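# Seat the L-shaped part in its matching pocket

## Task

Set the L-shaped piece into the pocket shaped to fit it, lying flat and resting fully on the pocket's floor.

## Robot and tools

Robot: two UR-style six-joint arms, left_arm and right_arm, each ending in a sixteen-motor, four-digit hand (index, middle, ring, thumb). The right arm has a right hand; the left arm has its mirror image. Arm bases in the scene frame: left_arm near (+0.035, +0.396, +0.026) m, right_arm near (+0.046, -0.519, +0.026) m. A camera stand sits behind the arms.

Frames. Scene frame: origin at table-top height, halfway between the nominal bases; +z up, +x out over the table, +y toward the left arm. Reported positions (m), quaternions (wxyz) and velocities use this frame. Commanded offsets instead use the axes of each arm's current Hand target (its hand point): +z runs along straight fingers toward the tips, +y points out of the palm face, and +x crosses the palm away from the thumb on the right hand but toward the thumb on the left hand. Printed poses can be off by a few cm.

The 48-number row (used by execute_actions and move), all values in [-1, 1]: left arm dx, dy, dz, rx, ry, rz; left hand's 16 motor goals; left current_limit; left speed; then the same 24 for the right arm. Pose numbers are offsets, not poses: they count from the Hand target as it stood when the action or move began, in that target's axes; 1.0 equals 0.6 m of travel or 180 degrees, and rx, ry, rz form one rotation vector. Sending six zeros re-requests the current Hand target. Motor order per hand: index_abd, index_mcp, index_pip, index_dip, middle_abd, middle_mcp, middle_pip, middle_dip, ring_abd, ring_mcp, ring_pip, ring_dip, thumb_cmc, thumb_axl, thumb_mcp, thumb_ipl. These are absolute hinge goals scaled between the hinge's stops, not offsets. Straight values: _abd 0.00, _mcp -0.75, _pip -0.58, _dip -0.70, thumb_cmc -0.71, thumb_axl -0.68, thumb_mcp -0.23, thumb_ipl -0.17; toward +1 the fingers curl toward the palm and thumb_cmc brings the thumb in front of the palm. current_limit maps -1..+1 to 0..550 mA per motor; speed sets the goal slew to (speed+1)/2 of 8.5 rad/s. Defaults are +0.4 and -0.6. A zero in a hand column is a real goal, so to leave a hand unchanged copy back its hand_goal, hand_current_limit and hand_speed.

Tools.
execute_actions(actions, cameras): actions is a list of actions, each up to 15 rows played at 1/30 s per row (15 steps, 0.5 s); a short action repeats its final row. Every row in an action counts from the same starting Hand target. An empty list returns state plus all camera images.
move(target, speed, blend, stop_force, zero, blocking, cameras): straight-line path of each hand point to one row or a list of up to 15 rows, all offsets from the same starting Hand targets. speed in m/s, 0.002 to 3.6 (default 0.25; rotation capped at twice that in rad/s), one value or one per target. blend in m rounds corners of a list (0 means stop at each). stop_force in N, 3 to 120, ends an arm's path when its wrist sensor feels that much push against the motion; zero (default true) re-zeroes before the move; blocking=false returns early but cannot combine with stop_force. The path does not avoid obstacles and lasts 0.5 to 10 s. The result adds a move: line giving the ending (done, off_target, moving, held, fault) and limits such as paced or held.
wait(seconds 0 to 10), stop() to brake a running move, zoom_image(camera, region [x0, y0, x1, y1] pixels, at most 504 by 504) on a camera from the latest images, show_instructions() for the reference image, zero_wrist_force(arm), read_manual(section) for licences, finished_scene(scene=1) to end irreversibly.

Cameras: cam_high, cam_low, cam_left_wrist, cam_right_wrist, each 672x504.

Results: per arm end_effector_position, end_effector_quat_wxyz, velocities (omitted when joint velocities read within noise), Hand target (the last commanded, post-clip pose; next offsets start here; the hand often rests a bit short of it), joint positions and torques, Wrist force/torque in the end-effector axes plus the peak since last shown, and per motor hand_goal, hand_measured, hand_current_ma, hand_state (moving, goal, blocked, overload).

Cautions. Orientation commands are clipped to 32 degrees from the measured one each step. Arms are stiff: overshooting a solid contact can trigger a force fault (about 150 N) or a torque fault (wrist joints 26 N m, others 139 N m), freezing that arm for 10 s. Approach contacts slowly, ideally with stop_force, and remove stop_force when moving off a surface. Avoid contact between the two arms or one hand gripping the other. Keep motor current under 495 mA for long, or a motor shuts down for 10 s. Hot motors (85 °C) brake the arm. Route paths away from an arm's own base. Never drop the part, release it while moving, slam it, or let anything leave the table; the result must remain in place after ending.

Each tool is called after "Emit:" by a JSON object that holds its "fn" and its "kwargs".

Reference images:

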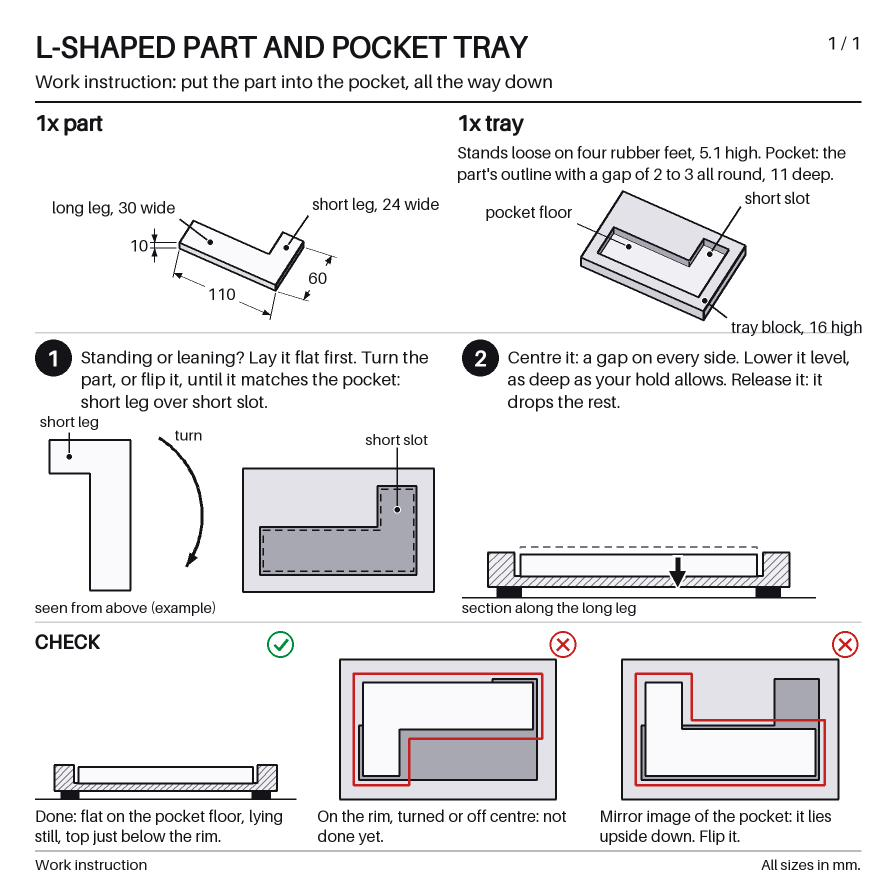

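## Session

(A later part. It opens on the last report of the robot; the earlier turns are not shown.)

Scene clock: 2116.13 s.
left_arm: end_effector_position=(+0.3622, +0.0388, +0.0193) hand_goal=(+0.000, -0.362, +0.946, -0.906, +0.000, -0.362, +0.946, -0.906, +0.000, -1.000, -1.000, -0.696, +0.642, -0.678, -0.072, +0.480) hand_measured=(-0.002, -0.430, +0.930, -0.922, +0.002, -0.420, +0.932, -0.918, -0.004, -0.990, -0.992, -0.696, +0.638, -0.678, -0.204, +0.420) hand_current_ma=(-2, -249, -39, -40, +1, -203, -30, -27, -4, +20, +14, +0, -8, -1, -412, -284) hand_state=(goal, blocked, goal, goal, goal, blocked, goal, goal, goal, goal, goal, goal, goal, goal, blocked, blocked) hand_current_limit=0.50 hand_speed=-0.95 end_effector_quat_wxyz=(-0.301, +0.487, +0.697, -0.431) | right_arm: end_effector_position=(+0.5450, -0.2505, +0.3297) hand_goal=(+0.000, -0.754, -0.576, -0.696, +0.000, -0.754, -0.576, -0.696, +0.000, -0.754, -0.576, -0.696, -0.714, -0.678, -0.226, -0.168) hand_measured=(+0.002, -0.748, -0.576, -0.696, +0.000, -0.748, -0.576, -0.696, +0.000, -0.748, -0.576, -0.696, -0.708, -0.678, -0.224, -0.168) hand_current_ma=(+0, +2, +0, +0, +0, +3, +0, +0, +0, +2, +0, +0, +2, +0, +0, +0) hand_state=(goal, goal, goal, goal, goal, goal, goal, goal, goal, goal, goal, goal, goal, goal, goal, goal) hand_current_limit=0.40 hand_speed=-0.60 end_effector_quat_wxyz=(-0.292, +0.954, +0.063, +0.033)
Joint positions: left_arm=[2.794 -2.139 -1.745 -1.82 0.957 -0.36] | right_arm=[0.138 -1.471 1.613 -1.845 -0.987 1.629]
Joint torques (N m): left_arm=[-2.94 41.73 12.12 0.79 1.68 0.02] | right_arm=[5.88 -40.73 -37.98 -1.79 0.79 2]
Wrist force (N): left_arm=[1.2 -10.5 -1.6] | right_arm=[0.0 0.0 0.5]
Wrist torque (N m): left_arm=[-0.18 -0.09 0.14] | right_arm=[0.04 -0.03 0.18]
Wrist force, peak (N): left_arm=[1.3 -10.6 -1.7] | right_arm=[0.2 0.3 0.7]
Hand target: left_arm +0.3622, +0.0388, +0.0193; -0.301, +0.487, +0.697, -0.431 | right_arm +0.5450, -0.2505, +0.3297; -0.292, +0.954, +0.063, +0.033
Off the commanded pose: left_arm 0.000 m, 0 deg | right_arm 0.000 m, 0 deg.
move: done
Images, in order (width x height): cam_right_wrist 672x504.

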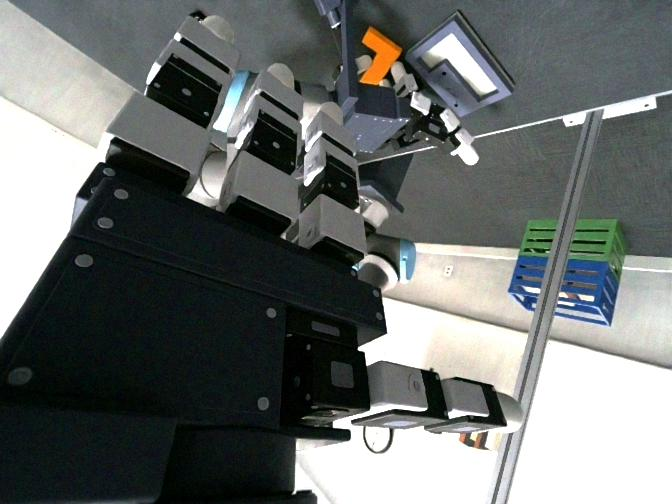

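Emit:
{"fn": "move", "kwargs": {"target": [0,-0.0046,-0.002,0,0,0, 0,-0.362,0.946,-0.906, 0,-0.362,0.946,-0.906, 0,-1,-1,-0.696, 0.643,-0.678,-0.071,0.481, 0.5,-0.95, 0,0,0,0,0,0, 0,-0.754,-0.576,-0.696, 0,-0.754,-0.576,-0.696, 0,-0.754,-0.576,-0.696, -0.714,-0.678,-0.226,-0.168, 0.4,-0.6], "cameras": ["cam_right_wrist","cam_low"], "speed": 0.006}}

Emit:
{"fn": "zoom_image", "kwargs": {"camera": "cam_right_wrist", "region": [340, 20, 430, 100]}}

Emit:
{"fn": "zoom_image", "kwargs": {"camera": "cam_low", "region": [350, 190, 430, 250]}}

Scene clock: 2129.07 s.
left_arm: end_effector_position=(+0.3620, +0.0388, +0.0223) hand_goal=(+0.000, -0.362, +0.946, -0.906, +0.000, -0.362, +0.946, -0.906, +0.000, -1.000, -1.000, -0.696, +0.642, -0.678, -0.072, +0.480) hand_measured=(-0.002, -0.420, +0.924, -0.922, +0.002, -0.364, +0.944, -0.908, -0.004, -0.990, -0.992, -0.696, +0.644, -0.678, -0.200, +0.444) hand_current_ma=(-2, -203, -56, -40, +1, -3, -2, -2, -4, +20, +14, +0, +2, -1, -411, -150) hand_state=(goal, blocked, blocked, goal, goal, goal, goal, goal, goal, goal, goal, goal, goal, goal, blocked, blocked) hand_current_limit=0.50 hand_speed=-0.95 end_effector_quat_wxyz=(-0.301, +0.487, +0.697, -0.431) | right_arm: end_effector_position=(+0.5450, -0.2505, +0.3297) hand_goal=(+0.000, -0.754, -0.576, -0.696, +0.000, -0.754, -0.576, -0.696, +0.000, -0.754, -0.576, -0.696, -0.714, -0.678, -0.226, -0.168) hand_measured=(+0.002, -0.748, -0.576, -0.696, +0.000, -0.748, -0.576, -0.696, +0.000, -0.748, -0.576, -0.696, -0.708, -0.678, -0.224, -0.168) hand_current_ma=(+0, +2, +0, +0, +0, +3, +0, +0, +0, +2, +0, +0, +2, +0, +0, +0) hand_state=(goal, goal, goal, goal, goal, goal, goal, goal, goal, goal, goal, goal, goal, goal, goal, goal) hand_current_limit=0.40 hand_speed=-0.60 end_effector_quat_wxyz=(-0.292, +0.954, +0.063, +0.033)
Joint positions: left_arm=[2.794 -2.134 -1.744 -1.827 0.957 -0.36] | right_arm=[0.138 -1.471 1.613 -1.845 -0.987 1.629]
Joint torques (N m): left_arm=[-6.45 34.09 20.44 1.71 -2.06 -1.72] | right_arm=[5.66 -40.52 -38.7 -2.16 0.65 2.09]
Wrist force (N): left_arm=[1.7 -2.4 -1.4] | right_arm=[0.1 0.3 0.5]
Wrist torque (N m): left_arm=[0.16 -0.16 0.13] | right_arm=[0.08 -0.03 0.19]
Wrist force, peak (N): left_arm=[1.3 -10.8 -1.8] | right_arm=[-0.1 0.3 0.7]
Hand target: left_arm +0.3620, +0.0388, +0.0223; -0.301, +0.487, +0.697, -0.431 | right_arm +0.5450, -0.2505, +0.3297; -0.292, +0.954, +0.063, +0.033
Off the commanded pose: left_arm 0.000 m, 0 deg | right_arm 0.000 m, 0 deg.
move: done
Images, in order (width x height): cam_low 672x504, cam_right_wrist 672x504.

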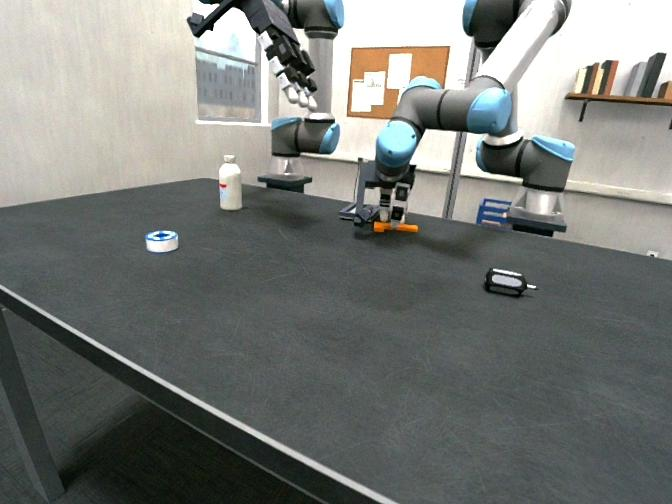

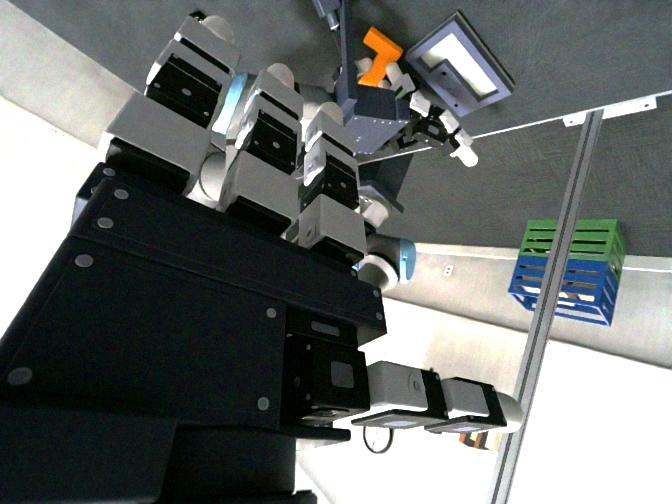

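Scaled by 5.600 from the camera's 672x504 image, which has a finer 960x720 frame.

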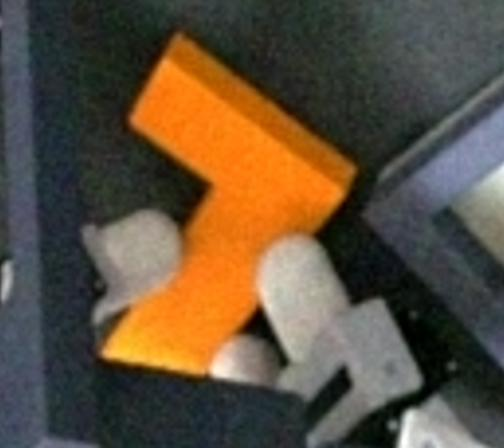

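Scaled by 6.300 from the camera's 672x504 image, which has a finer 960x720 frame.

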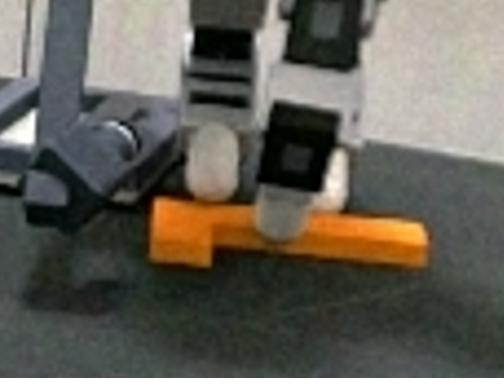

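Emit:
{"fn": "move", "kwargs": {"target": [0,-0.0091,-0.0041,0,0,0, 0,-0.630,0.949,-0.971, 0,-0.630,0.949,-0.971, 0,-1,-1,-0.696, 0.643,-0.678,-0.371,0.416, 0.4,-0.7, 0,0,0,0,0,0, 0,-0.754,-0.576,-0.696, 0,-0.754,-0.576,-0.696, 0,-0.754,-0.576,-0.696, -0.714,-0.678,-0.226,-0.168, 0.4,-0.6], "cameras": [], "speed": 0.03}}

Emit:
{"fn": "move", "kwargs": {"target": [0,0,0,0.0139,0,0, 0,-0.89,0.949,-0.971, 0,-0.89,0.949,-0.971, 0,-1,-1,-0.696, 0.643,-0.678,-0.371,0.416, 0.4,-0.7, 0,0,0,0,0,0, 0,-0.754,-0.576,-0.696, 0,-0.754,-0.576,-0.696, 0,-0.754,-0.576,-0.696, -0.714,-0.678,-0.226,-0.168, 0.4,-0.6], "cameras": ["cam_right_wrist"], "speed": 0.03}}

Emit:
{"fn": "zoom_image", "kwargs": {"camera": "cam_right_wrist", "region": [330, 10, 430, 100]}}

Scene clock: 2157.67 s.
left_arm: end_effector_position=(+0.3618, +0.0387, +0.0284) hand_goal=(+0.000, -0.630, +0.948, -0.972, +0.000, -0.630, +0.948, -0.972, +0.000, -1.000, -1.000, -0.696, +0.642, -0.678, -0.372, +0.416) hand_measured=(-0.002, -0.616, +0.942, -0.970, +0.002, -0.618, +0.948, -0.970, -0.004, -0.990, -0.992, -0.696, +0.644, -0.678, -0.366, +0.418) hand_current_ma=(-2, +34, -12, +4, +1, +32, +1, +3, -4, +20, +14, +0, +3, +0, +14, +3) hand_state=(goal, goal, goal, goal, goal, goal, goal, goal, goal, goal, goal, goal, goal, goal, goal, goal) hand_current_limit=0.40 hand_speed=-0.70 end_effector_quat_wxyz=(-0.301, +0.487, +0.697, -0.431) | right_arm: end_effector_position=(+0.5450, -0.2505, +0.3297) hand_goal=(+0.000, -0.754, -0.576, -0.696, +0.000, -0.754, -0.576, -0.696, +0.000, -0.754, -0.576, -0.696, -0.714, -0.678, -0.226, -0.168) hand_measured=(+0.002, -0.748, -0.576, -0.696, +0.000, -0.748, -0.576, -0.696, +0.000, -0.748, -0.576, -0.696, -0.708, -0.678, -0.224, -0.168) hand_current_ma=(+0, +2, +0, +0, +0, +3, +0, +0, +0, +2, +0, +0, +2, +0, +0, +0) hand_state=(goal, goal, goal, goal, goal, goal, goal, goal, goal, goal, goal, goal, goal, goal, goal, goal) hand_current_limit=0.40 hand_speed=-0.60 end_effector_quat_wxyz=(-0.292, +0.954, +0.063, +0.033)
Joint positions: left_arm=[2.794 -2.124 -1.741 -1.84 0.957 -0.36] | right_arm=[0.138 -1.471 1.613 -1.845 -0.987 1.629]
Joint torques (N m): left_arm=[-5.57 38.62 23.1 -0.55 -2.22 -1.91] | right_arm=[5.72 -40.63 -37.9 -2.11 0.49 1.99]
Wrist force (N): left_arm=[1.1 1.0 0.2] | right_arm=[0.0 0.2 0.7]
Wrist torque (N m): left_arm=[0.36 -0.10 0.11] | right_arm=[0.05 -0.02 0.18]
Wrist force, peak (N): left_arm=[1.6 -4.1 -2.7] | right_arm=[0.0 0.4 0.7]
Hand target: left_arm +0.3618, +0.0387, +0.0283; -0.301, +0.487, +0.697, -0.431 | right_arm +0.5450, -0.2505, +0.3297; -0.292, +0.954, +0.063, +0.033
Off the commanded pose: left_arm 0.000 m, 0 deg | right_arm 0.000 m, 0 deg.
move: done
No camera images: "cameras" was empty.

Scene clock: 2158.70 s.
left_arm: end_effector_position=(+0.3618, +0.0387, +0.0282) hand_goal=(+0.000, -0.890, +0.948, -0.972, +0.000, -0.890, +0.948, -0.972, +0.000, -1.000, -1.000, -0.696, +0.642, -0.678, -0.372, +0.416) hand_measured=(-0.002, -0.872, +0.944, -0.970, +0.002, -0.874, +0.948, -0.970, -0.004, -0.990, -0.992, -0.696, +0.644, -0.678, -0.366, +0.418) hand_current_ma=(-2, +46, -8, +4, +1, +42, +1, +3, -4, +20, +14, +0, +3, +0, +14, +3) hand_state=(goal, goal, goal, goal, goal, goal, goal, goal, goal, goal, goal, goal, goal, goal, goal, goal) hand_current_limit=0.40 hand_speed=-0.70 end_effector_quat_wxyz=(-0.312, +0.480, +0.688, -0.446) | right_arm: end_effector_position=(+0.5450, -0.2505, +0.3297) hand_goal=(+0.000, -0.754, -0.576, -0.696, +0.000, -0.754, -0.576, -0.696, +0.000, -0.754, -0.576, -0.696, -0.714, -0.678, -0.226, -0.168) hand_measured=(+0.002, -0.748, -0.576, -0.696, +0.000, -0.748, -0.576, -0.696, +0.000, -0.748, -0.576, -0.696, -0.708, -0.678, -0.224, -0.168) hand_current_ma=(+0, +2, +0, +0, +0, +3, +0, +0, +0, +2, +0, +0, +2, +0, +0, +0) hand_state=(goal, goal, goal, goal, goal, goal, goal, goal, goal, goal, goal, goal, goal, goal, goal, goal) hand_current_limit=0.40 hand_speed=-0.60 end_effector_quat_wxyz=(-0.292, +0.954, +0.063, +0.033)
Joint positions: left_arm=[2.802 -2.148 -1.714 -1.896 0.949 -0.325] | right_arm=[0.138 -1.471 1.613 -1.845 -0.987 1.629]
Joint torques (N m): left_arm=[-0.98 51.86 8.81 2.2 -0.89 -1.79] | right_arm=[5.83 -40.44 -37.96 -1.92 0.79 1.77]
Wrist force (N): left_arm=[1.3 0.9 0.2] | right_arm=[-0.1 0.2 0.5]
Wrist torque (N m): left_arm=[0.35 -0.12 -0.02] | right_arm=[0.06 -0.01 0.17]
Wrist force, peak (N): left_arm=[1.4 0.9 0.1] | right_arm=[0.0 0.2 0.6]
Hand target: left_arm +0.3618, +0.0387, +0.0283; -0.312, +0.480, +0.688, -0.446 | right_arm +0.5450, -0.2505, +0.3297; -0.292, +0.954, +0.063, +0.033
Off the commanded pose: left_arm 0.000 m, 0 deg | right_arm 0.000 m, 0 deg.
move: done
Images, in order (width x height): cam_right_wrist 672x504.

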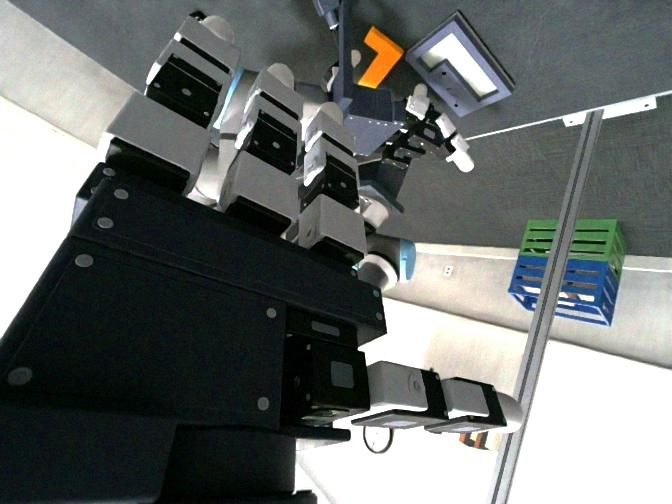

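Scaled by 5.040 from the camera's 672x504 image, which has a finer 960x720 frame.

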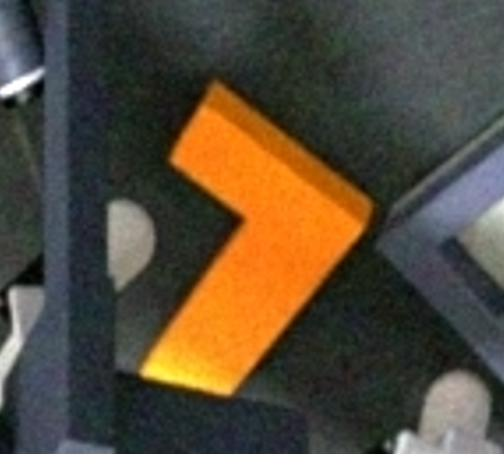

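Emit:
{"fn": "move", "kwargs": {"target": [0,0.018,0.008,0,0,0, 0,-0.89,0.949,-0.971, 0,-0.89,0.949,-0.971, 0,-1,-1,-0.696, 0.643,-0.678,-0.371,0.416, 0.4,-0.7, 0,0,0,0,0,0, 0,-0.754,-0.576,-0.696, 0,-0.754,-0.576,-0.696, 0,-0.754,-0.576,-0.696, -0.714,-0.678,-0.226,-0.168, 0.4,-0.6], "cameras": ["cam_right_wrist","cam_low"], "speed": 0.005, "stop_force": 3}}

Emit:
{"fn": "zoom_image", "kwargs": {"camera": "cam_low", "region": [350, 190, 430, 250]}}

Scene clock: 2170.87 s.
left_arm: end_effector_position=(+0.3618, +0.0387, +0.0191) hand_goal=(+0.000, -0.890, +0.948, -0.972, +0.000, -0.890, +0.948, -0.972, +0.000, -1.000, -1.000, -0.696, +0.642, -0.678, -0.372, +0.416) hand_measured=(-0.002, -0.872, +0.944, -0.970, +0.002, -0.874, +0.948, -0.970, -0.004, -0.990, -0.992, -0.696, +0.644, -0.678, -0.370, +0.422) hand_current_ma=(-2, +46, -8, +4, +1, +42, +1, +3, -4, +20, +14, +0, +3, +0, +4, +17) hand_state=(goal, goal, goal, goal, goal, goal, goal, goal, goal, goal, goal, goal, goal, goal, goal, goal) hand_current_limit=0.40 hand_speed=-0.70 end_effector_quat_wxyz=(-0.312, +0.480, +0.688, -0.446) | right_arm: end_effector_position=(+0.5450, -0.2505, +0.3297) hand_goal=(+0.000, -0.754, -0.576, -0.696, +0.000, -0.754, -0.576, -0.696, +0.000, -0.754, -0.576, -0.696, -0.714, -0.678, -0.226, -0.168) hand_measured=(+0.002, -0.748, -0.576, -0.696, +0.000, -0.748, -0.576, -0.696, +0.000, -0.748, -0.576, -0.696, -0.708, -0.678, -0.224, -0.168) hand_current_ma=(+0, +2, +0, +0, +0, +3, +0, +0, +0, +2, +0, +0, +2, +0, +0, +0) hand_state=(goal, goal, goal, goal, goal, goal, goal, goal, goal, goal, goal, goal, goal, goal, goal, goal) hand_current_limit=0.40 hand_speed=-0.60 end_effector_quat_wxyz=(-0.292, +0.954, +0.063, +0.033)
Joint positions: left_arm=[2.802 -2.163 -1.719 -1.876 0.949 -0.326] | right_arm=[0.138 -1.471 1.613 -1.845 -0.987 1.629]
Joint torques (N m): left_arm=[-0.19 51.56 24.15 -2.63 1.33 -0.79] | right_arm=[4.7 -41.65 -36.63 -2.34 0.74 1.8]
Wrist force (N): left_arm=[1.5 -0.8 -0.1] | right_arm=[0.3 0.2 0.5]
Wrist torque (N m): left_arm=[0.20 -0.14 0.01] | right_arm=[0.06 -0.06 0.21]
Wrist force, peak (N): left_arm=[1.4 -2.9 -0.8] | right_arm=[0.1 0.3 0.8]
Hand target: left_arm +0.3618, +0.0387, +0.0191; -0.312, +0.480, +0.688, -0.446 (not the last commanded pose) | right_arm +0.5450, -0.2505, +0.3297; -0.292, +0.954, +0.063, +0.033
Off the commanded pose: left_arm 0.003 m, 0 deg | right_arm 0.000 m, 0 deg.
move: contact (left_arm)
Images, in order (width x height): cam_low 672x504, cam_right_wrist 672x504.

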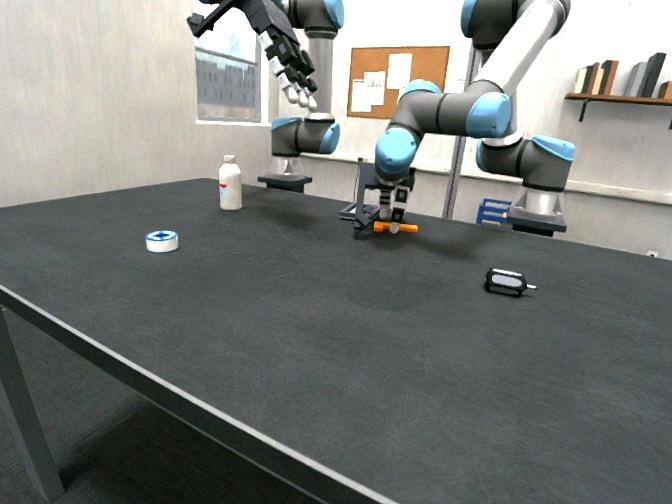

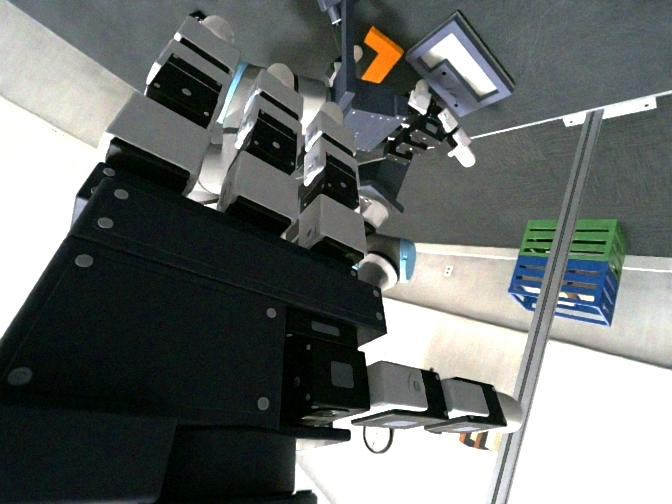

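Scaled by 6.300 from the camera's 672x504 image, which has a finer 960x720 frame.

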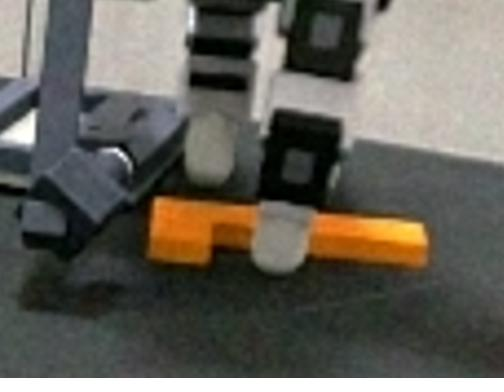

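Emit:
{"fn": "move", "kwargs": {"target": [0,-0.0046,-0.002,0,0,0, 0,-0.534,0.942,-0.967, 0,-0.534,0.942,-0.967, 0,-1,-1,-0.696, 0.643,-0.678,-0.272,0.416, 0.4,-0.8, 0,0,0,0,0,0, 0,-0.754,-0.576,-0.696, 0,-0.754,-0.576,-0.696, 0,-0.754,-0.576,-0.696, -0.714,-0.678,-0.226,-0.168, 0.4,-0.6], "cameras": ["cam_right_wrist"], "speed": 0.02}}

Emit:
{"fn": "zoom_image", "kwargs": {"camera": "cam_right_wrist", "region": [340, 20, 430, 100]}}

Scene clock: 2211.57 s.
left_arm: end_effector_position=(+0.3618, +0.0387, +0.0222) hand_goal=(+0.000, -0.534, +0.942, -0.968, +0.000, -0.534, +0.942, -0.968, +0.000, -1.000, -1.000, -0.696, +0.642, -0.678, -0.272, +0.416) hand_measured=(-0.002, -0.532, +0.940, -0.970, +0.002, -0.532, +0.940, -0.970, -0.004, -0.990, -0.992, -0.696, +0.644, -0.678, -0.274, +0.412) hand_current_ma=(-2, +4, -1, -2, +1, +4, -1, -2, -4, +20, +14, +0, +3, +0, -2, -8) hand_state=(goal, goal, goal, goal, goal, goal, goal, goal, goal, goal, goal, goal, goal, goal, goal, goal) hand_current_limit=0.40 hand_speed=-0.80 end_effector_quat_wxyz=(-0.312, +0.480, +0.688, -0.446) | right_arm: end_effector_position=(+0.5450, -0.2505, +0.3297) hand_goal=(+0.000, -0.754, -0.576, -0.696, +0.000, -0.754, -0.576, -0.696, +0.000, -0.754, -0.576, -0.696, -0.714, -0.678, -0.226, -0.168) hand_measured=(+0.002, -0.748, -0.576, -0.696, +0.000, -0.748, -0.576, -0.696, +0.000, -0.748, -0.576, -0.696, -0.708, -0.678, -0.224, -0.168) hand_current_ma=(+0, +2, +0, +0, +0, +3, +0, +0, +0, +2, +0, +0, +2, +0, +0, +0) hand_state=(goal, goal, goal, goal, goal, goal, goal, goal, goal, goal, goal, goal, goal, goal, goal, goal) hand_current_limit=0.40 hand_speed=-0.60 end_effector_quat_wxyz=(-0.292, +0.954, +0.063, +0.033)
Joint positions: left_arm=[2.802 -2.158 -1.718 -1.883 0.949 -0.326] | right_arm=[0.138 -1.471 1.613 -1.845 -0.987 1.629]
Joint torques (N m): left_arm=[-5.73 43.49 23.04 -0.84 0 -1.74] | right_arm=[4.69 -40.3 -38.72 -2.14 0.94 1.94]
Wrist force (N): left_arm=[1.2 0.8 0.2] | right_arm=[0.2 0.3 0.5]
Wrist torque (N m): left_arm=[0.36 -0.11 0.00] | right_arm=[0.08 -0.04 0.20]
Wrist force, peak (N): left_arm=[1.3 -3.9 0.8] | right_arm=[0.0 0.3 0.7]
Hand target: left_arm +0.3618, +0.0387, +0.0221; -0.312, +0.480, +0.688, -0.446 | right_arm +0.5450, -0.2505, +0.3297; -0.292, +0.954, +0.063, +0.033
Off the commanded pose: left_arm 0.000 m, 0 deg | right_arm 0.000 m, 0 deg.
move: done
Images, in order (width x height): cam_right_wrist 672x504.

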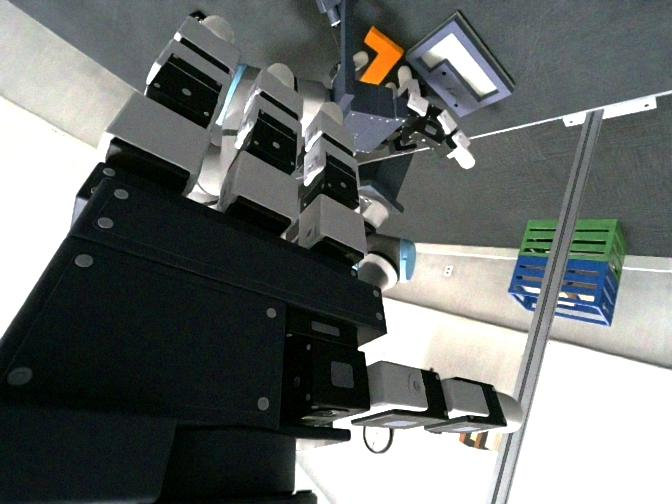

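Scaled by 5.600 from the camera's 672x504 image, which has a finer 960x720 frame.

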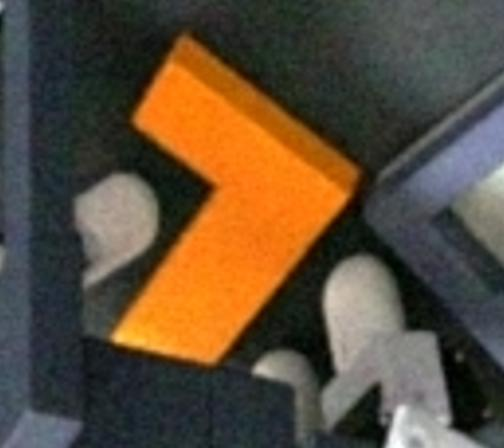

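Emit:
{"fn": "move", "kwargs": {"target": [0,0.0023,0.001,0,0,0, 0,-0.456,0.912,-0.949, 0,-0.456,0.912,-0.949, 0,-1,-1,-0.696, 0.643,-0.678,-0.216,0.403, 0.4,-0.9, 0,0,0,0,0,0, 0,-0.754,-0.576,-0.696, 0,-0.754,-0.576,-0.696, 0,-0.754,-0.576,-0.696, -0.714,-0.678,-0.226,-0.168, 0.4,-0.6], "cameras": ["cam_right_wrist"], "speed": 0.02}}

Emit:
{"fn": "zoom_image", "kwargs": {"camera": "cam_right_wrist", "region": [340, 20, 430, 100]}}

Scene clock: 2221.47 s.
left_arm: end_effector_position=(+0.3618, +0.0387, +0.0206) hand_goal=(+0.000, -0.456, +0.912, -0.950, +0.000, -0.456, +0.912, -0.950, +0.000, -1.000, -1.000, -0.696, +0.642, -0.678, -0.216, +0.402) hand_measured=(-0.002, -0.454, +0.912, -0.954, +0.002, -0.454, +0.912, -0.952, -0.004, -0.990, -0.992, -0.696, +0.644, -0.678, -0.218, +0.404) hand_current_ma=(-2, +3, +1, -6, +1, +3, +1, -5, -4, +20, +14, +0, +3, +0, -3, +3) hand_state=(goal, goal, goal, goal, goal, goal, goal, goal, goal, goal, goal, goal, goal, goal, goal, goal) hand_current_limit=0.40 hand_speed=-0.90 end_effector_quat_wxyz=(-0.312, +0.480, +0.688, -0.446) | right_arm: end_effector_position=(+0.5450, -0.2505, +0.3297) hand_goal=(+0.000, -0.754, -0.576, -0.696, +0.000, -0.754, -0.576, -0.696, +0.000, -0.754, -0.576, -0.696, -0.714, -0.678, -0.226, -0.168) hand_measured=(+0.002, -0.748, -0.576, -0.696, +0.000, -0.748, -0.576, -0.696, +0.000, -0.748, -0.576, -0.696, -0.708, -0.678, -0.224, -0.168) hand_current_ma=(+0, +2, +0, +0, +0, +3, +0, +0, +0, +2, +0, +0, +2, +0, +0, +0) hand_state=(goal, goal, goal, goal, goal, goal, goal, goal, goal, goal, goal, goal, goal, goal, goal, goal) hand_current_limit=0.40 hand_speed=-0.60 end_effector_quat_wxyz=(-0.292, +0.954, +0.063, +0.033)
Joint positions: left_arm=[2.802 -2.16 -1.718 -1.88 0.949 -0.326] | right_arm=[0.138 -1.471 1.613 -1.845 -0.987 1.629]
Joint torques (N m): left_arm=[-3.48 35.57 7.4 1.65 -1.41 -1.43] | right_arm=[4.68 -40.41 -36.7 -2.15 0.76 2.04]
Wrist force (N): left_arm=[1.4 0.9 0.1] | right_arm=[-0.3 0.2 0.6]
Wrist torque (N m): left_arm=[0.38 -0.13 0.02] | right_arm=[0.06 0.01 0.16]
Wrist force, peak (N): left_arm=[1.4 1.0 0.1] | right_arm=[0.1 0.4 0.7]
Hand target: left_arm +0.3618, +0.0387, +0.0206; -0.312, +0.480, +0.688, -0.446 | right_arm +0.5450, -0.2505, +0.3297; -0.292, +0.954, +0.063, +0.033
Off the commanded pose: left_arm 0.000 m, 0 deg | right_arm 0.000 m, 0 deg.
move: done
Images, in order (width x height): cam_right_wrist 672x504.

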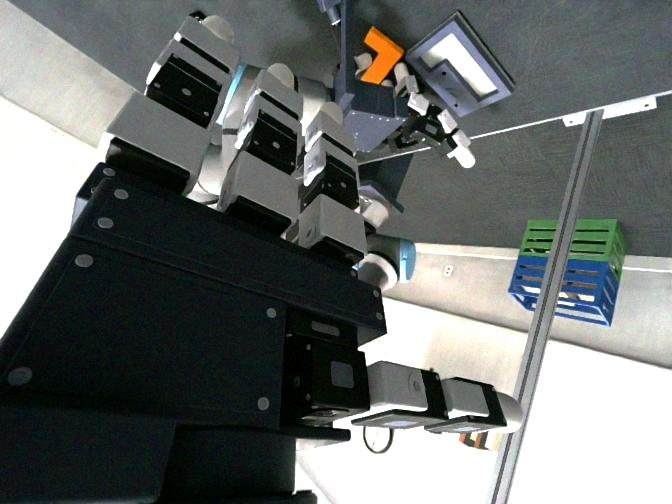

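Scaled by 5.600 from the camera's 672x504 image, which has a finer 960x720 frame.

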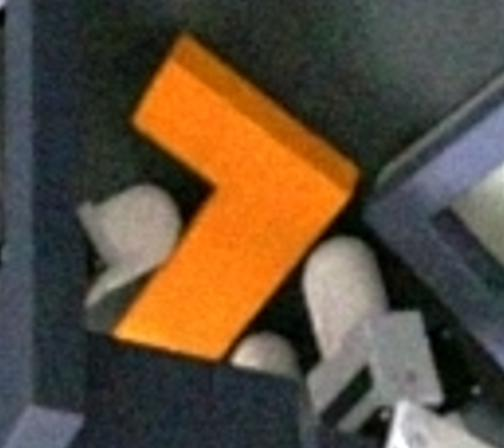

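Emit:
{"fn": "move", "kwargs": {"target": [0,0,0,0,0,0, 0,-0.336,0.920,-0.913, 0,-0.336,0.920,-0.913, 0,-1,-1,-0.696, 0.643,-0.678,-0.071,0.456, 0.5,-0.95, 0,0,0,0,0,0, 0,-0.754,-0.576,-0.696, 0,-0.754,-0.576,-0.696, 0,-0.754,-0.576,-0.696, -0.714,-0.678,-0.226,-0.168, 0.4,-0.6], "cameras": ["cam_right_wrist","cam_low"], "speed": 0.02}}

Emit:
{"fn": "zoom_image", "kwargs": {"camera": "cam_right_wrist", "region": [340, 20, 430, 100]}}

Emit:
{"fn": "zoom_image", "kwargs": {"camera": "cam_low", "region": [350, 190, 430, 250]}}

Scene clock: 2234.67 s.
left_arm: end_effector_position=(+0.3618, +0.0387, +0.0206) hand_goal=(+0.000, -0.336, +0.920, -0.914, +0.000, -0.336, +0.920, -0.914, +0.000, -1.000, -1.000, -0.696, +0.642, -0.678, -0.072, +0.456) hand_measured=(-0.002, -0.422, +0.902, -0.928, +0.002, -0.410, +0.900, -0.926, -0.004, -0.990, -0.992, -0.696, +0.638, -0.678, -0.206, +0.414) hand_current_ma=(-2, -332, -43, -35, +1, -275, -53, -27, -4, +20, +14, +0, -7, -1, -413, -181) hand_state=(goal, blocked, goal, goal, goal, blocked, blocked, goal, goal, goal, goal, goal, goal, goal, blocked, blocked) hand_current_limit=0.50 hand_speed=-0.95 end_effector_quat_wxyz=(-0.312, +0.480, +0.688, -0.446) | right_arm: end_effector_position=(+0.5450, -0.2505, +0.3297) hand_goal=(+0.000, -0.754, -0.576, -0.696, +0.000, -0.754, -0.576, -0.696, +0.000, -0.754, -0.576, -0.696, -0.714, -0.678, -0.226, -0.168) hand_measured=(+0.002, -0.748, -0.576, -0.696, +0.000, -0.748, -0.576, -0.696, +0.000, -0.748, -0.576, -0.696, -0.708, -0.678, -0.224, -0.168) hand_current_ma=(+0, +2, +0, +0, +0, +3, +0, +0, +0, +2, +0, +0, +2, +0, +0, +0) hand_state=(goal, goal, goal, goal, goal, goal, goal, goal, goal, goal, goal, goal, goal, goal, goal, goal) hand_current_limit=0.40 hand_speed=-0.60 end_effector_quat_wxyz=(-0.292, +0.954, +0.063, +0.033)
Joint positions: left_arm=[2.802 -2.16 -1.718 -1.88 0.949 -0.326] | right_arm=[0.138 -1.471 1.613 -1.845 -0.987 1.629]
Joint torques (N m): left_arm=[5.15 51.62 20.38 -1.9 1.25 1.07] | right_arm=[2.52 -41.58 -38.32 -2.01 0.79 1.62]
Wrist force (N): left_arm=[1.2 -0.7 0.0] | right_arm=[0.1 0.1 0.4]
Wrist torque (N m): left_arm=[0.28 -0.10 0.00] | right_arm=[0.05 -0.03 0.19]
Wrist force, peak (N): left_arm=[1.4 0.9 0.3] | right_arm=[0.0 0.2 0.8]
Hand target: left_arm +0.3618, +0.0387, +0.0206; -0.312, +0.480, +0.688, -0.446 | right_arm +0.5450, -0.2505, +0.3297; -0.292, +0.954, +0.063, +0.033
Off the commanded pose: left_arm 0.000 m, 0 deg | right_arm 0.000 m, 0 deg.
move: done
Images, in order (width x height): cam_low 672x504, cam_right_wrist 672x504.

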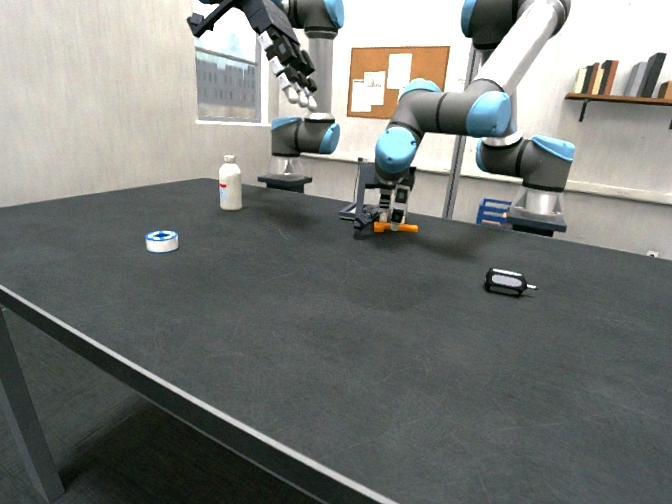

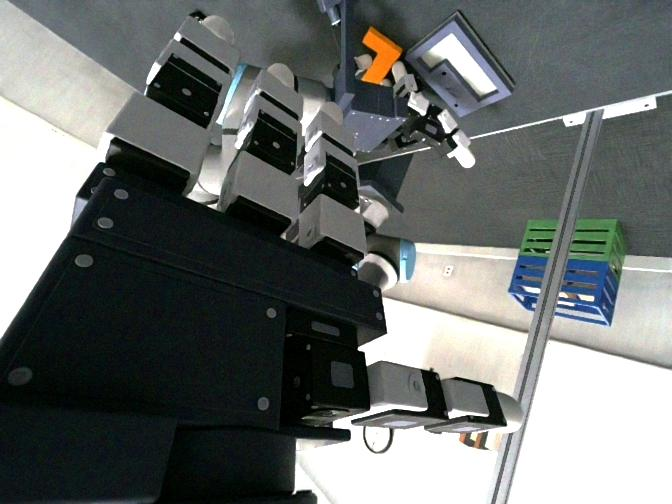

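Scaled by 5.600 from the camera's 672x504 image, which has a finer 960x720 frame.

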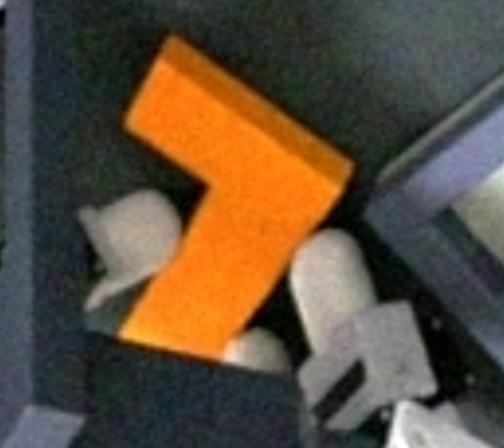

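Scaled by 6.300 from the camera's 672x504 image, which has a finer 960x720 frame.

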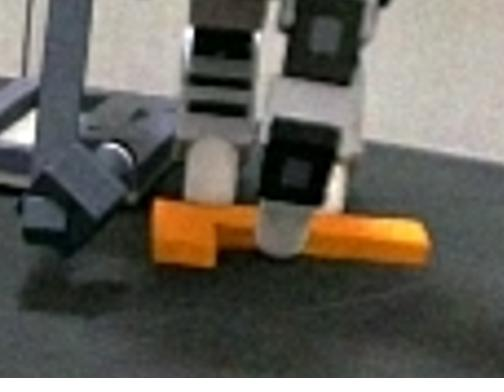

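Emit:
{"fn": "move", "kwargs": {"target": [0,-0.0038,-0.0017,0,0,0, 0,-0.336,0.920,-0.913, 0,-0.336,0.920,-0.913, 0,-1,-1,-0.696, 0.643,-0.678,-0.071,0.456, 0.5,-0.95, 0,0,0,0,0,0, 0,-0.754,-0.576,-0.696, 0,-0.754,-0.576,-0.696, 0,-0.754,-0.576,-0.696, -0.714,-0.678,-0.226,-0.168, 0.4,-0.6], "cameras": ["cam_right_wrist","cam_low"], "speed": 0.004}}

Emit:
{"fn": "zoom_image", "kwargs": {"camera": "cam_right_wrist", "region": [340, 20, 430, 100]}}

Emit:
{"fn": "zoom_image", "kwargs": {"camera": "cam_low", "region": [350, 190, 430, 250]}}

Scene clock: 2244.87 s.
left_arm: end_effector_position=(+0.3618, +0.0387, +0.0231) hand_goal=(+0.000, -0.336, +0.920, -0.914, +0.000, -0.336, +0.920, -0.914, +0.000, -1.000, -1.000, -0.696, +0.642, -0.678, -0.072, +0.456) hand_measured=(-0.002, -0.422, +0.896, -0.928, +0.002, -0.404, +0.898, -0.926, -0.004, -0.990, -0.992, -0.696, +0.634, -0.680, -0.206, +0.414) hand_current_ma=(-2, -330, -64, -35, +1, -250, -56, -27, -4, +20, +14, +0, -16, -4, -412, -181) hand_state=(goal, blocked, blocked, goal, goal, blocked, blocked, goal, goal, goal, goal, goal, goal, goal, blocked, blocked) hand_current_limit=0.50 hand_speed=-0.95 end_effector_quat_wxyz=(-0.312, +0.480, +0.688, -0.446) | right_arm: end_effector_position=(+0.5450, -0.2505, +0.3297) hand_goal=(+0.000, -0.754, -0.576, -0.696, +0.000, -0.754, -0.576, -0.696, +0.000, -0.754, -0.576, -0.696, -0.714, -0.678, -0.226, -0.168) hand_measured=(+0.002, -0.748, -0.576, -0.696, +0.000, -0.748, -0.576, -0.696, +0.000, -0.748, -0.576, -0.696, -0.708, -0.678, -0.224, -0.168) hand_current_ma=(+0, +2, +0, +0, +0, +3, +0, +0, +0, +2, +0, +0, +2, +0, +0, +0) hand_state=(goal, goal, goal, goal, goal, goal, goal, goal, goal, goal, goal, goal, goal, goal, goal, goal) hand_current_limit=0.40 hand_speed=-0.60 end_effector_quat_wxyz=(-0.292, +0.954, +0.063, +0.033)
Joint positions: left_arm=[2.802 -2.156 -1.717 -1.885 0.949 -0.326] | right_arm=[0.138 -1.471 1.613 -1.845 -0.987 1.629]
Joint torques (N m): left_arm=[5.57 47.82 24.18 -2.19 1.16 1.05] | right_arm=[4 -40.31 -38.05 -2.1 0.83 1.87]
Wrist force (N): left_arm=[1.3 0.9 0.1] | right_arm=[0.2 0.2 0.4]
Wrist torque (N m): left_arm=[0.37 -0.12 0.01] | right_arm=[0.07 -0.05 0.20]
Wrist force, peak (N): left_arm=[1.3 1.2 0.3] | right_arm=[0.0 0.5 0.6]
Hand target: left_arm +0.3618, +0.0387, +0.0231; -0.312, +0.480, +0.688, -0.446 | right_arm +0.5450, -0.2505, +0.3297; -0.292, +0.954, +0.063, +0.033
Off the commanded pose: left_arm 0.000 m, 0 deg | right_arm 0.000 m, 0 deg.
move: done
Images, in order (width x height): cam_low 672x504, cam_right_wrist 672x504.

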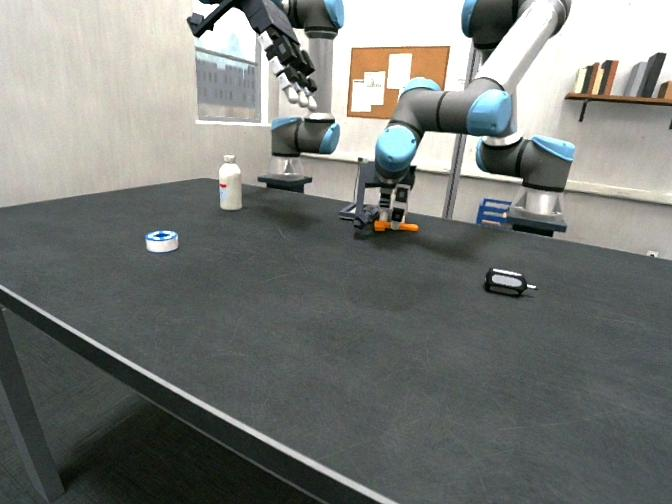

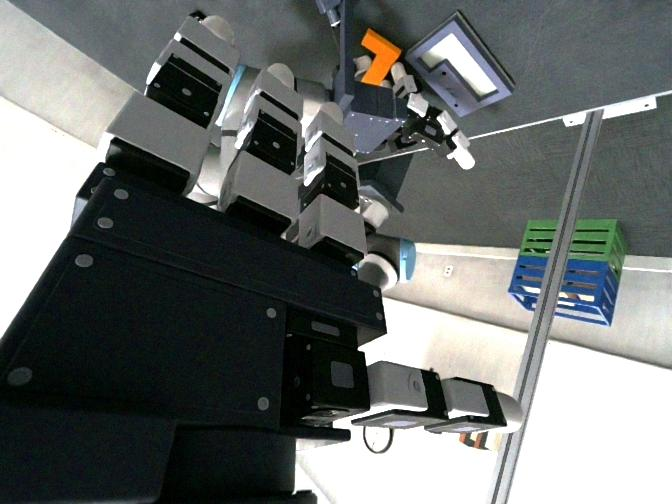

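Scaled by 5.600 from the camera's 672x504 image, which has a finer 960x720 frame.

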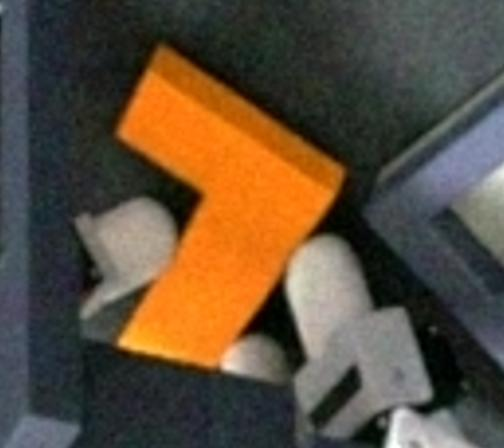

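Scaled by 6.300 from the camera's 672x504 image, which has a finer 960x720 frame.

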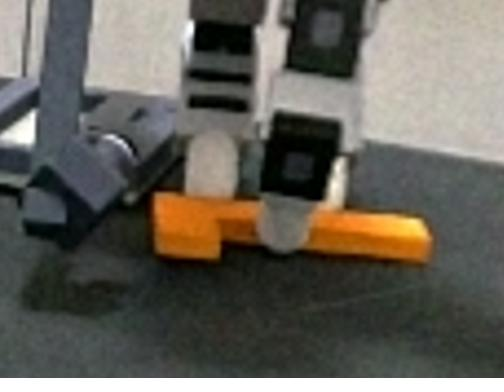

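Emit:
{"fn": "move", "kwargs": {"target": [0,-0.0228,-0.0102,0,0,0, 0,-0.336,0.920,-0.913, 0,-0.336,0.920,-0.913, 0,-1,-1,-0.696, 0.643,-0.678,-0.071,0.456, 0.5,-0.95, 0,0,0,0,0,0, 0,-0.754,-0.576,-0.696, 0,-0.754,-0.576,-0.696, 0,-0.754,-0.576,-0.696, -0.714,-0.678,-0.226,-0.168, 0.4,-0.6], "cameras": ["cam_right_wrist","cam_low"], "speed": 0.01}}

Emit:
{"fn": "zoom_image", "kwargs": {"camera": "cam_right_wrist", "region": [340, 20, 430, 100]}}

Emit:
{"fn": "zoom_image", "kwargs": {"camera": "cam_low", "region": [350, 190, 430, 250]}}

Scene clock: 2254.43 s.
left_arm: end_effector_position=(+0.3618, +0.0387, +0.0382) hand_goal=(+0.000, -0.336, +0.920, -0.914, +0.000, -0.336, +0.920, -0.914, +0.000, -1.000, -1.000, -0.696, +0.642, -0.678, -0.072, +0.456) hand_measured=(-0.002, -0.422, +0.896, -0.928, +0.002, -0.404, +0.898, -0.926, -0.004, -0.990, -0.992, -0.696, +0.634, -0.680, -0.206, +0.414) hand_current_ma=(-2, -330, -64, -35, +1, -249, -56, -27, -4, +20, +14, +0, -16, -4, -412, -181) hand_state=(goal, blocked, blocked, goal, goal, blocked, blocked, goal, goal, goal, goal, goal, goal, goal, blocked, blocked) hand_current_limit=0.50 hand_speed=-0.95 end_effector_quat_wxyz=(-0.312, +0.480, +0.688, -0.446) | right_arm: end_effector_position=(+0.5450, -0.2505, +0.3297) hand_goal=(+0.000, -0.754, -0.576, -0.696, +0.000, -0.754, -0.576, -0.696, +0.000, -0.754, -0.576, -0.696, -0.714, -0.678, -0.226, -0.168) hand_measured=(+0.002, -0.748, -0.576, -0.696, +0.000, -0.748, -0.576, -0.696, +0.000, -0.748, -0.576, -0.696, -0.708, -0.678, -0.224, -0.168) hand_current_ma=(+0, +2, +0, +0, +0, +3, +0, +0, +0, +2, +0, +0, +2, +0, +0, +0) hand_state=(goal, goal, goal, goal, goal, goal, goal, goal, goal, goal, goal, goal, goal, goal, goal, goal) hand_current_limit=0.40 hand_speed=-0.60 end_effector_quat_wxyz=(-0.292, +0.954, +0.063, +0.033)
Joint positions: left_arm=[2.802 -2.133 -1.708 -1.918 0.949 -0.326] | right_arm=[0.138 -1.471 1.613 -1.845 -0.987 1.629]
Joint torques (N m): left_arm=[5 42.55 23.29 -1.26 1.37 1.01] | right_arm=[5.06 -39.59 -37.37 -2.21 0.8 2.03]
Wrist force (N): left_arm=[1.3 0.9 0.2] | right_arm=[-0.1 0.3 0.6]
Wrist torque (N m): left_arm=[0.36 -0.13 0.02] | right_arm=[0.07 -0.02 0.18]
Wrist force, peak (N): left_arm=[1.4 1.3 0.4] | right_arm=[0.1 0.3 0.8]
Hand target: left_arm +0.3618, +0.0387, +0.0381; -0.312, +0.480, +0.688, -0.446 | right_arm +0.5450, -0.2505, +0.3297; -0.292, +0.954, +0.063, +0.033
Off the commanded pose: left_arm 0.000 m, 0 deg | right_arm 0.000 m, 0 deg.
move: done
Images, in order (width x height): cam_low 672x504, cam_right_wrist 672x504.

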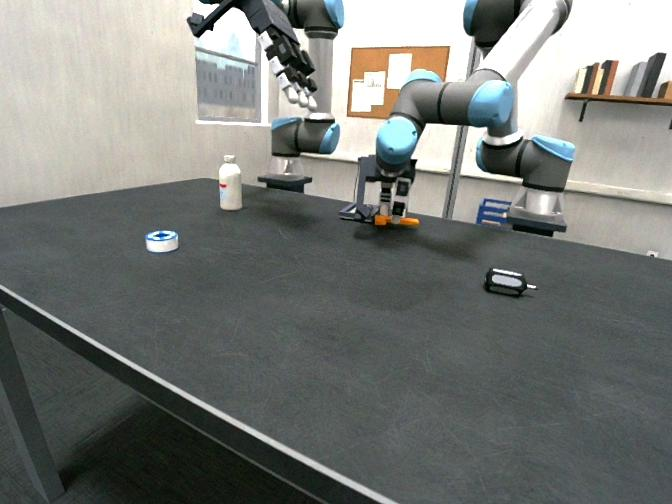

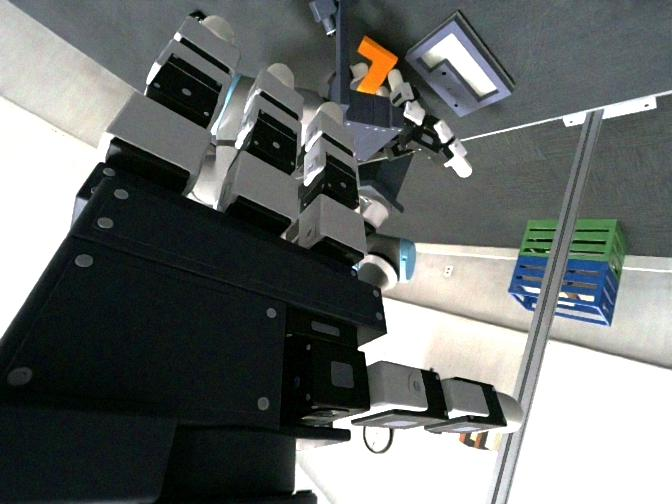

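Scaled by 5.600 from the camera's 672x504 image, which has a finer 960x720 frame.

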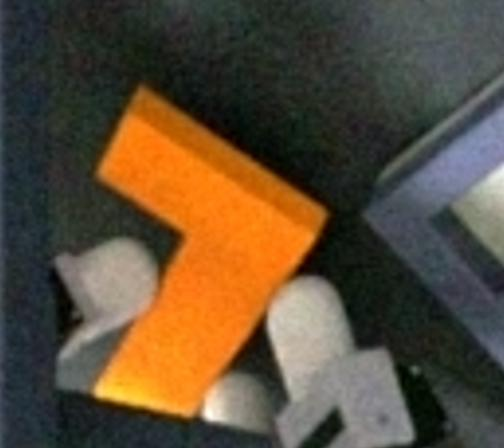

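Scaled by 6.300 from the camera's 672x504 image, which has a finer 960x720 frame.

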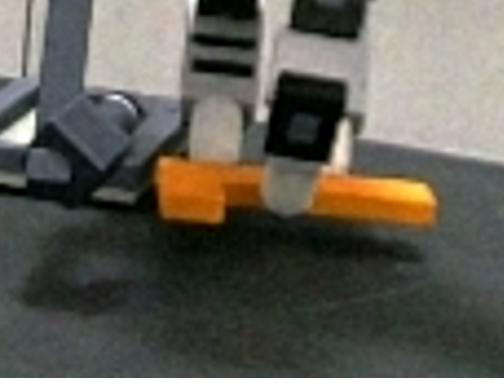

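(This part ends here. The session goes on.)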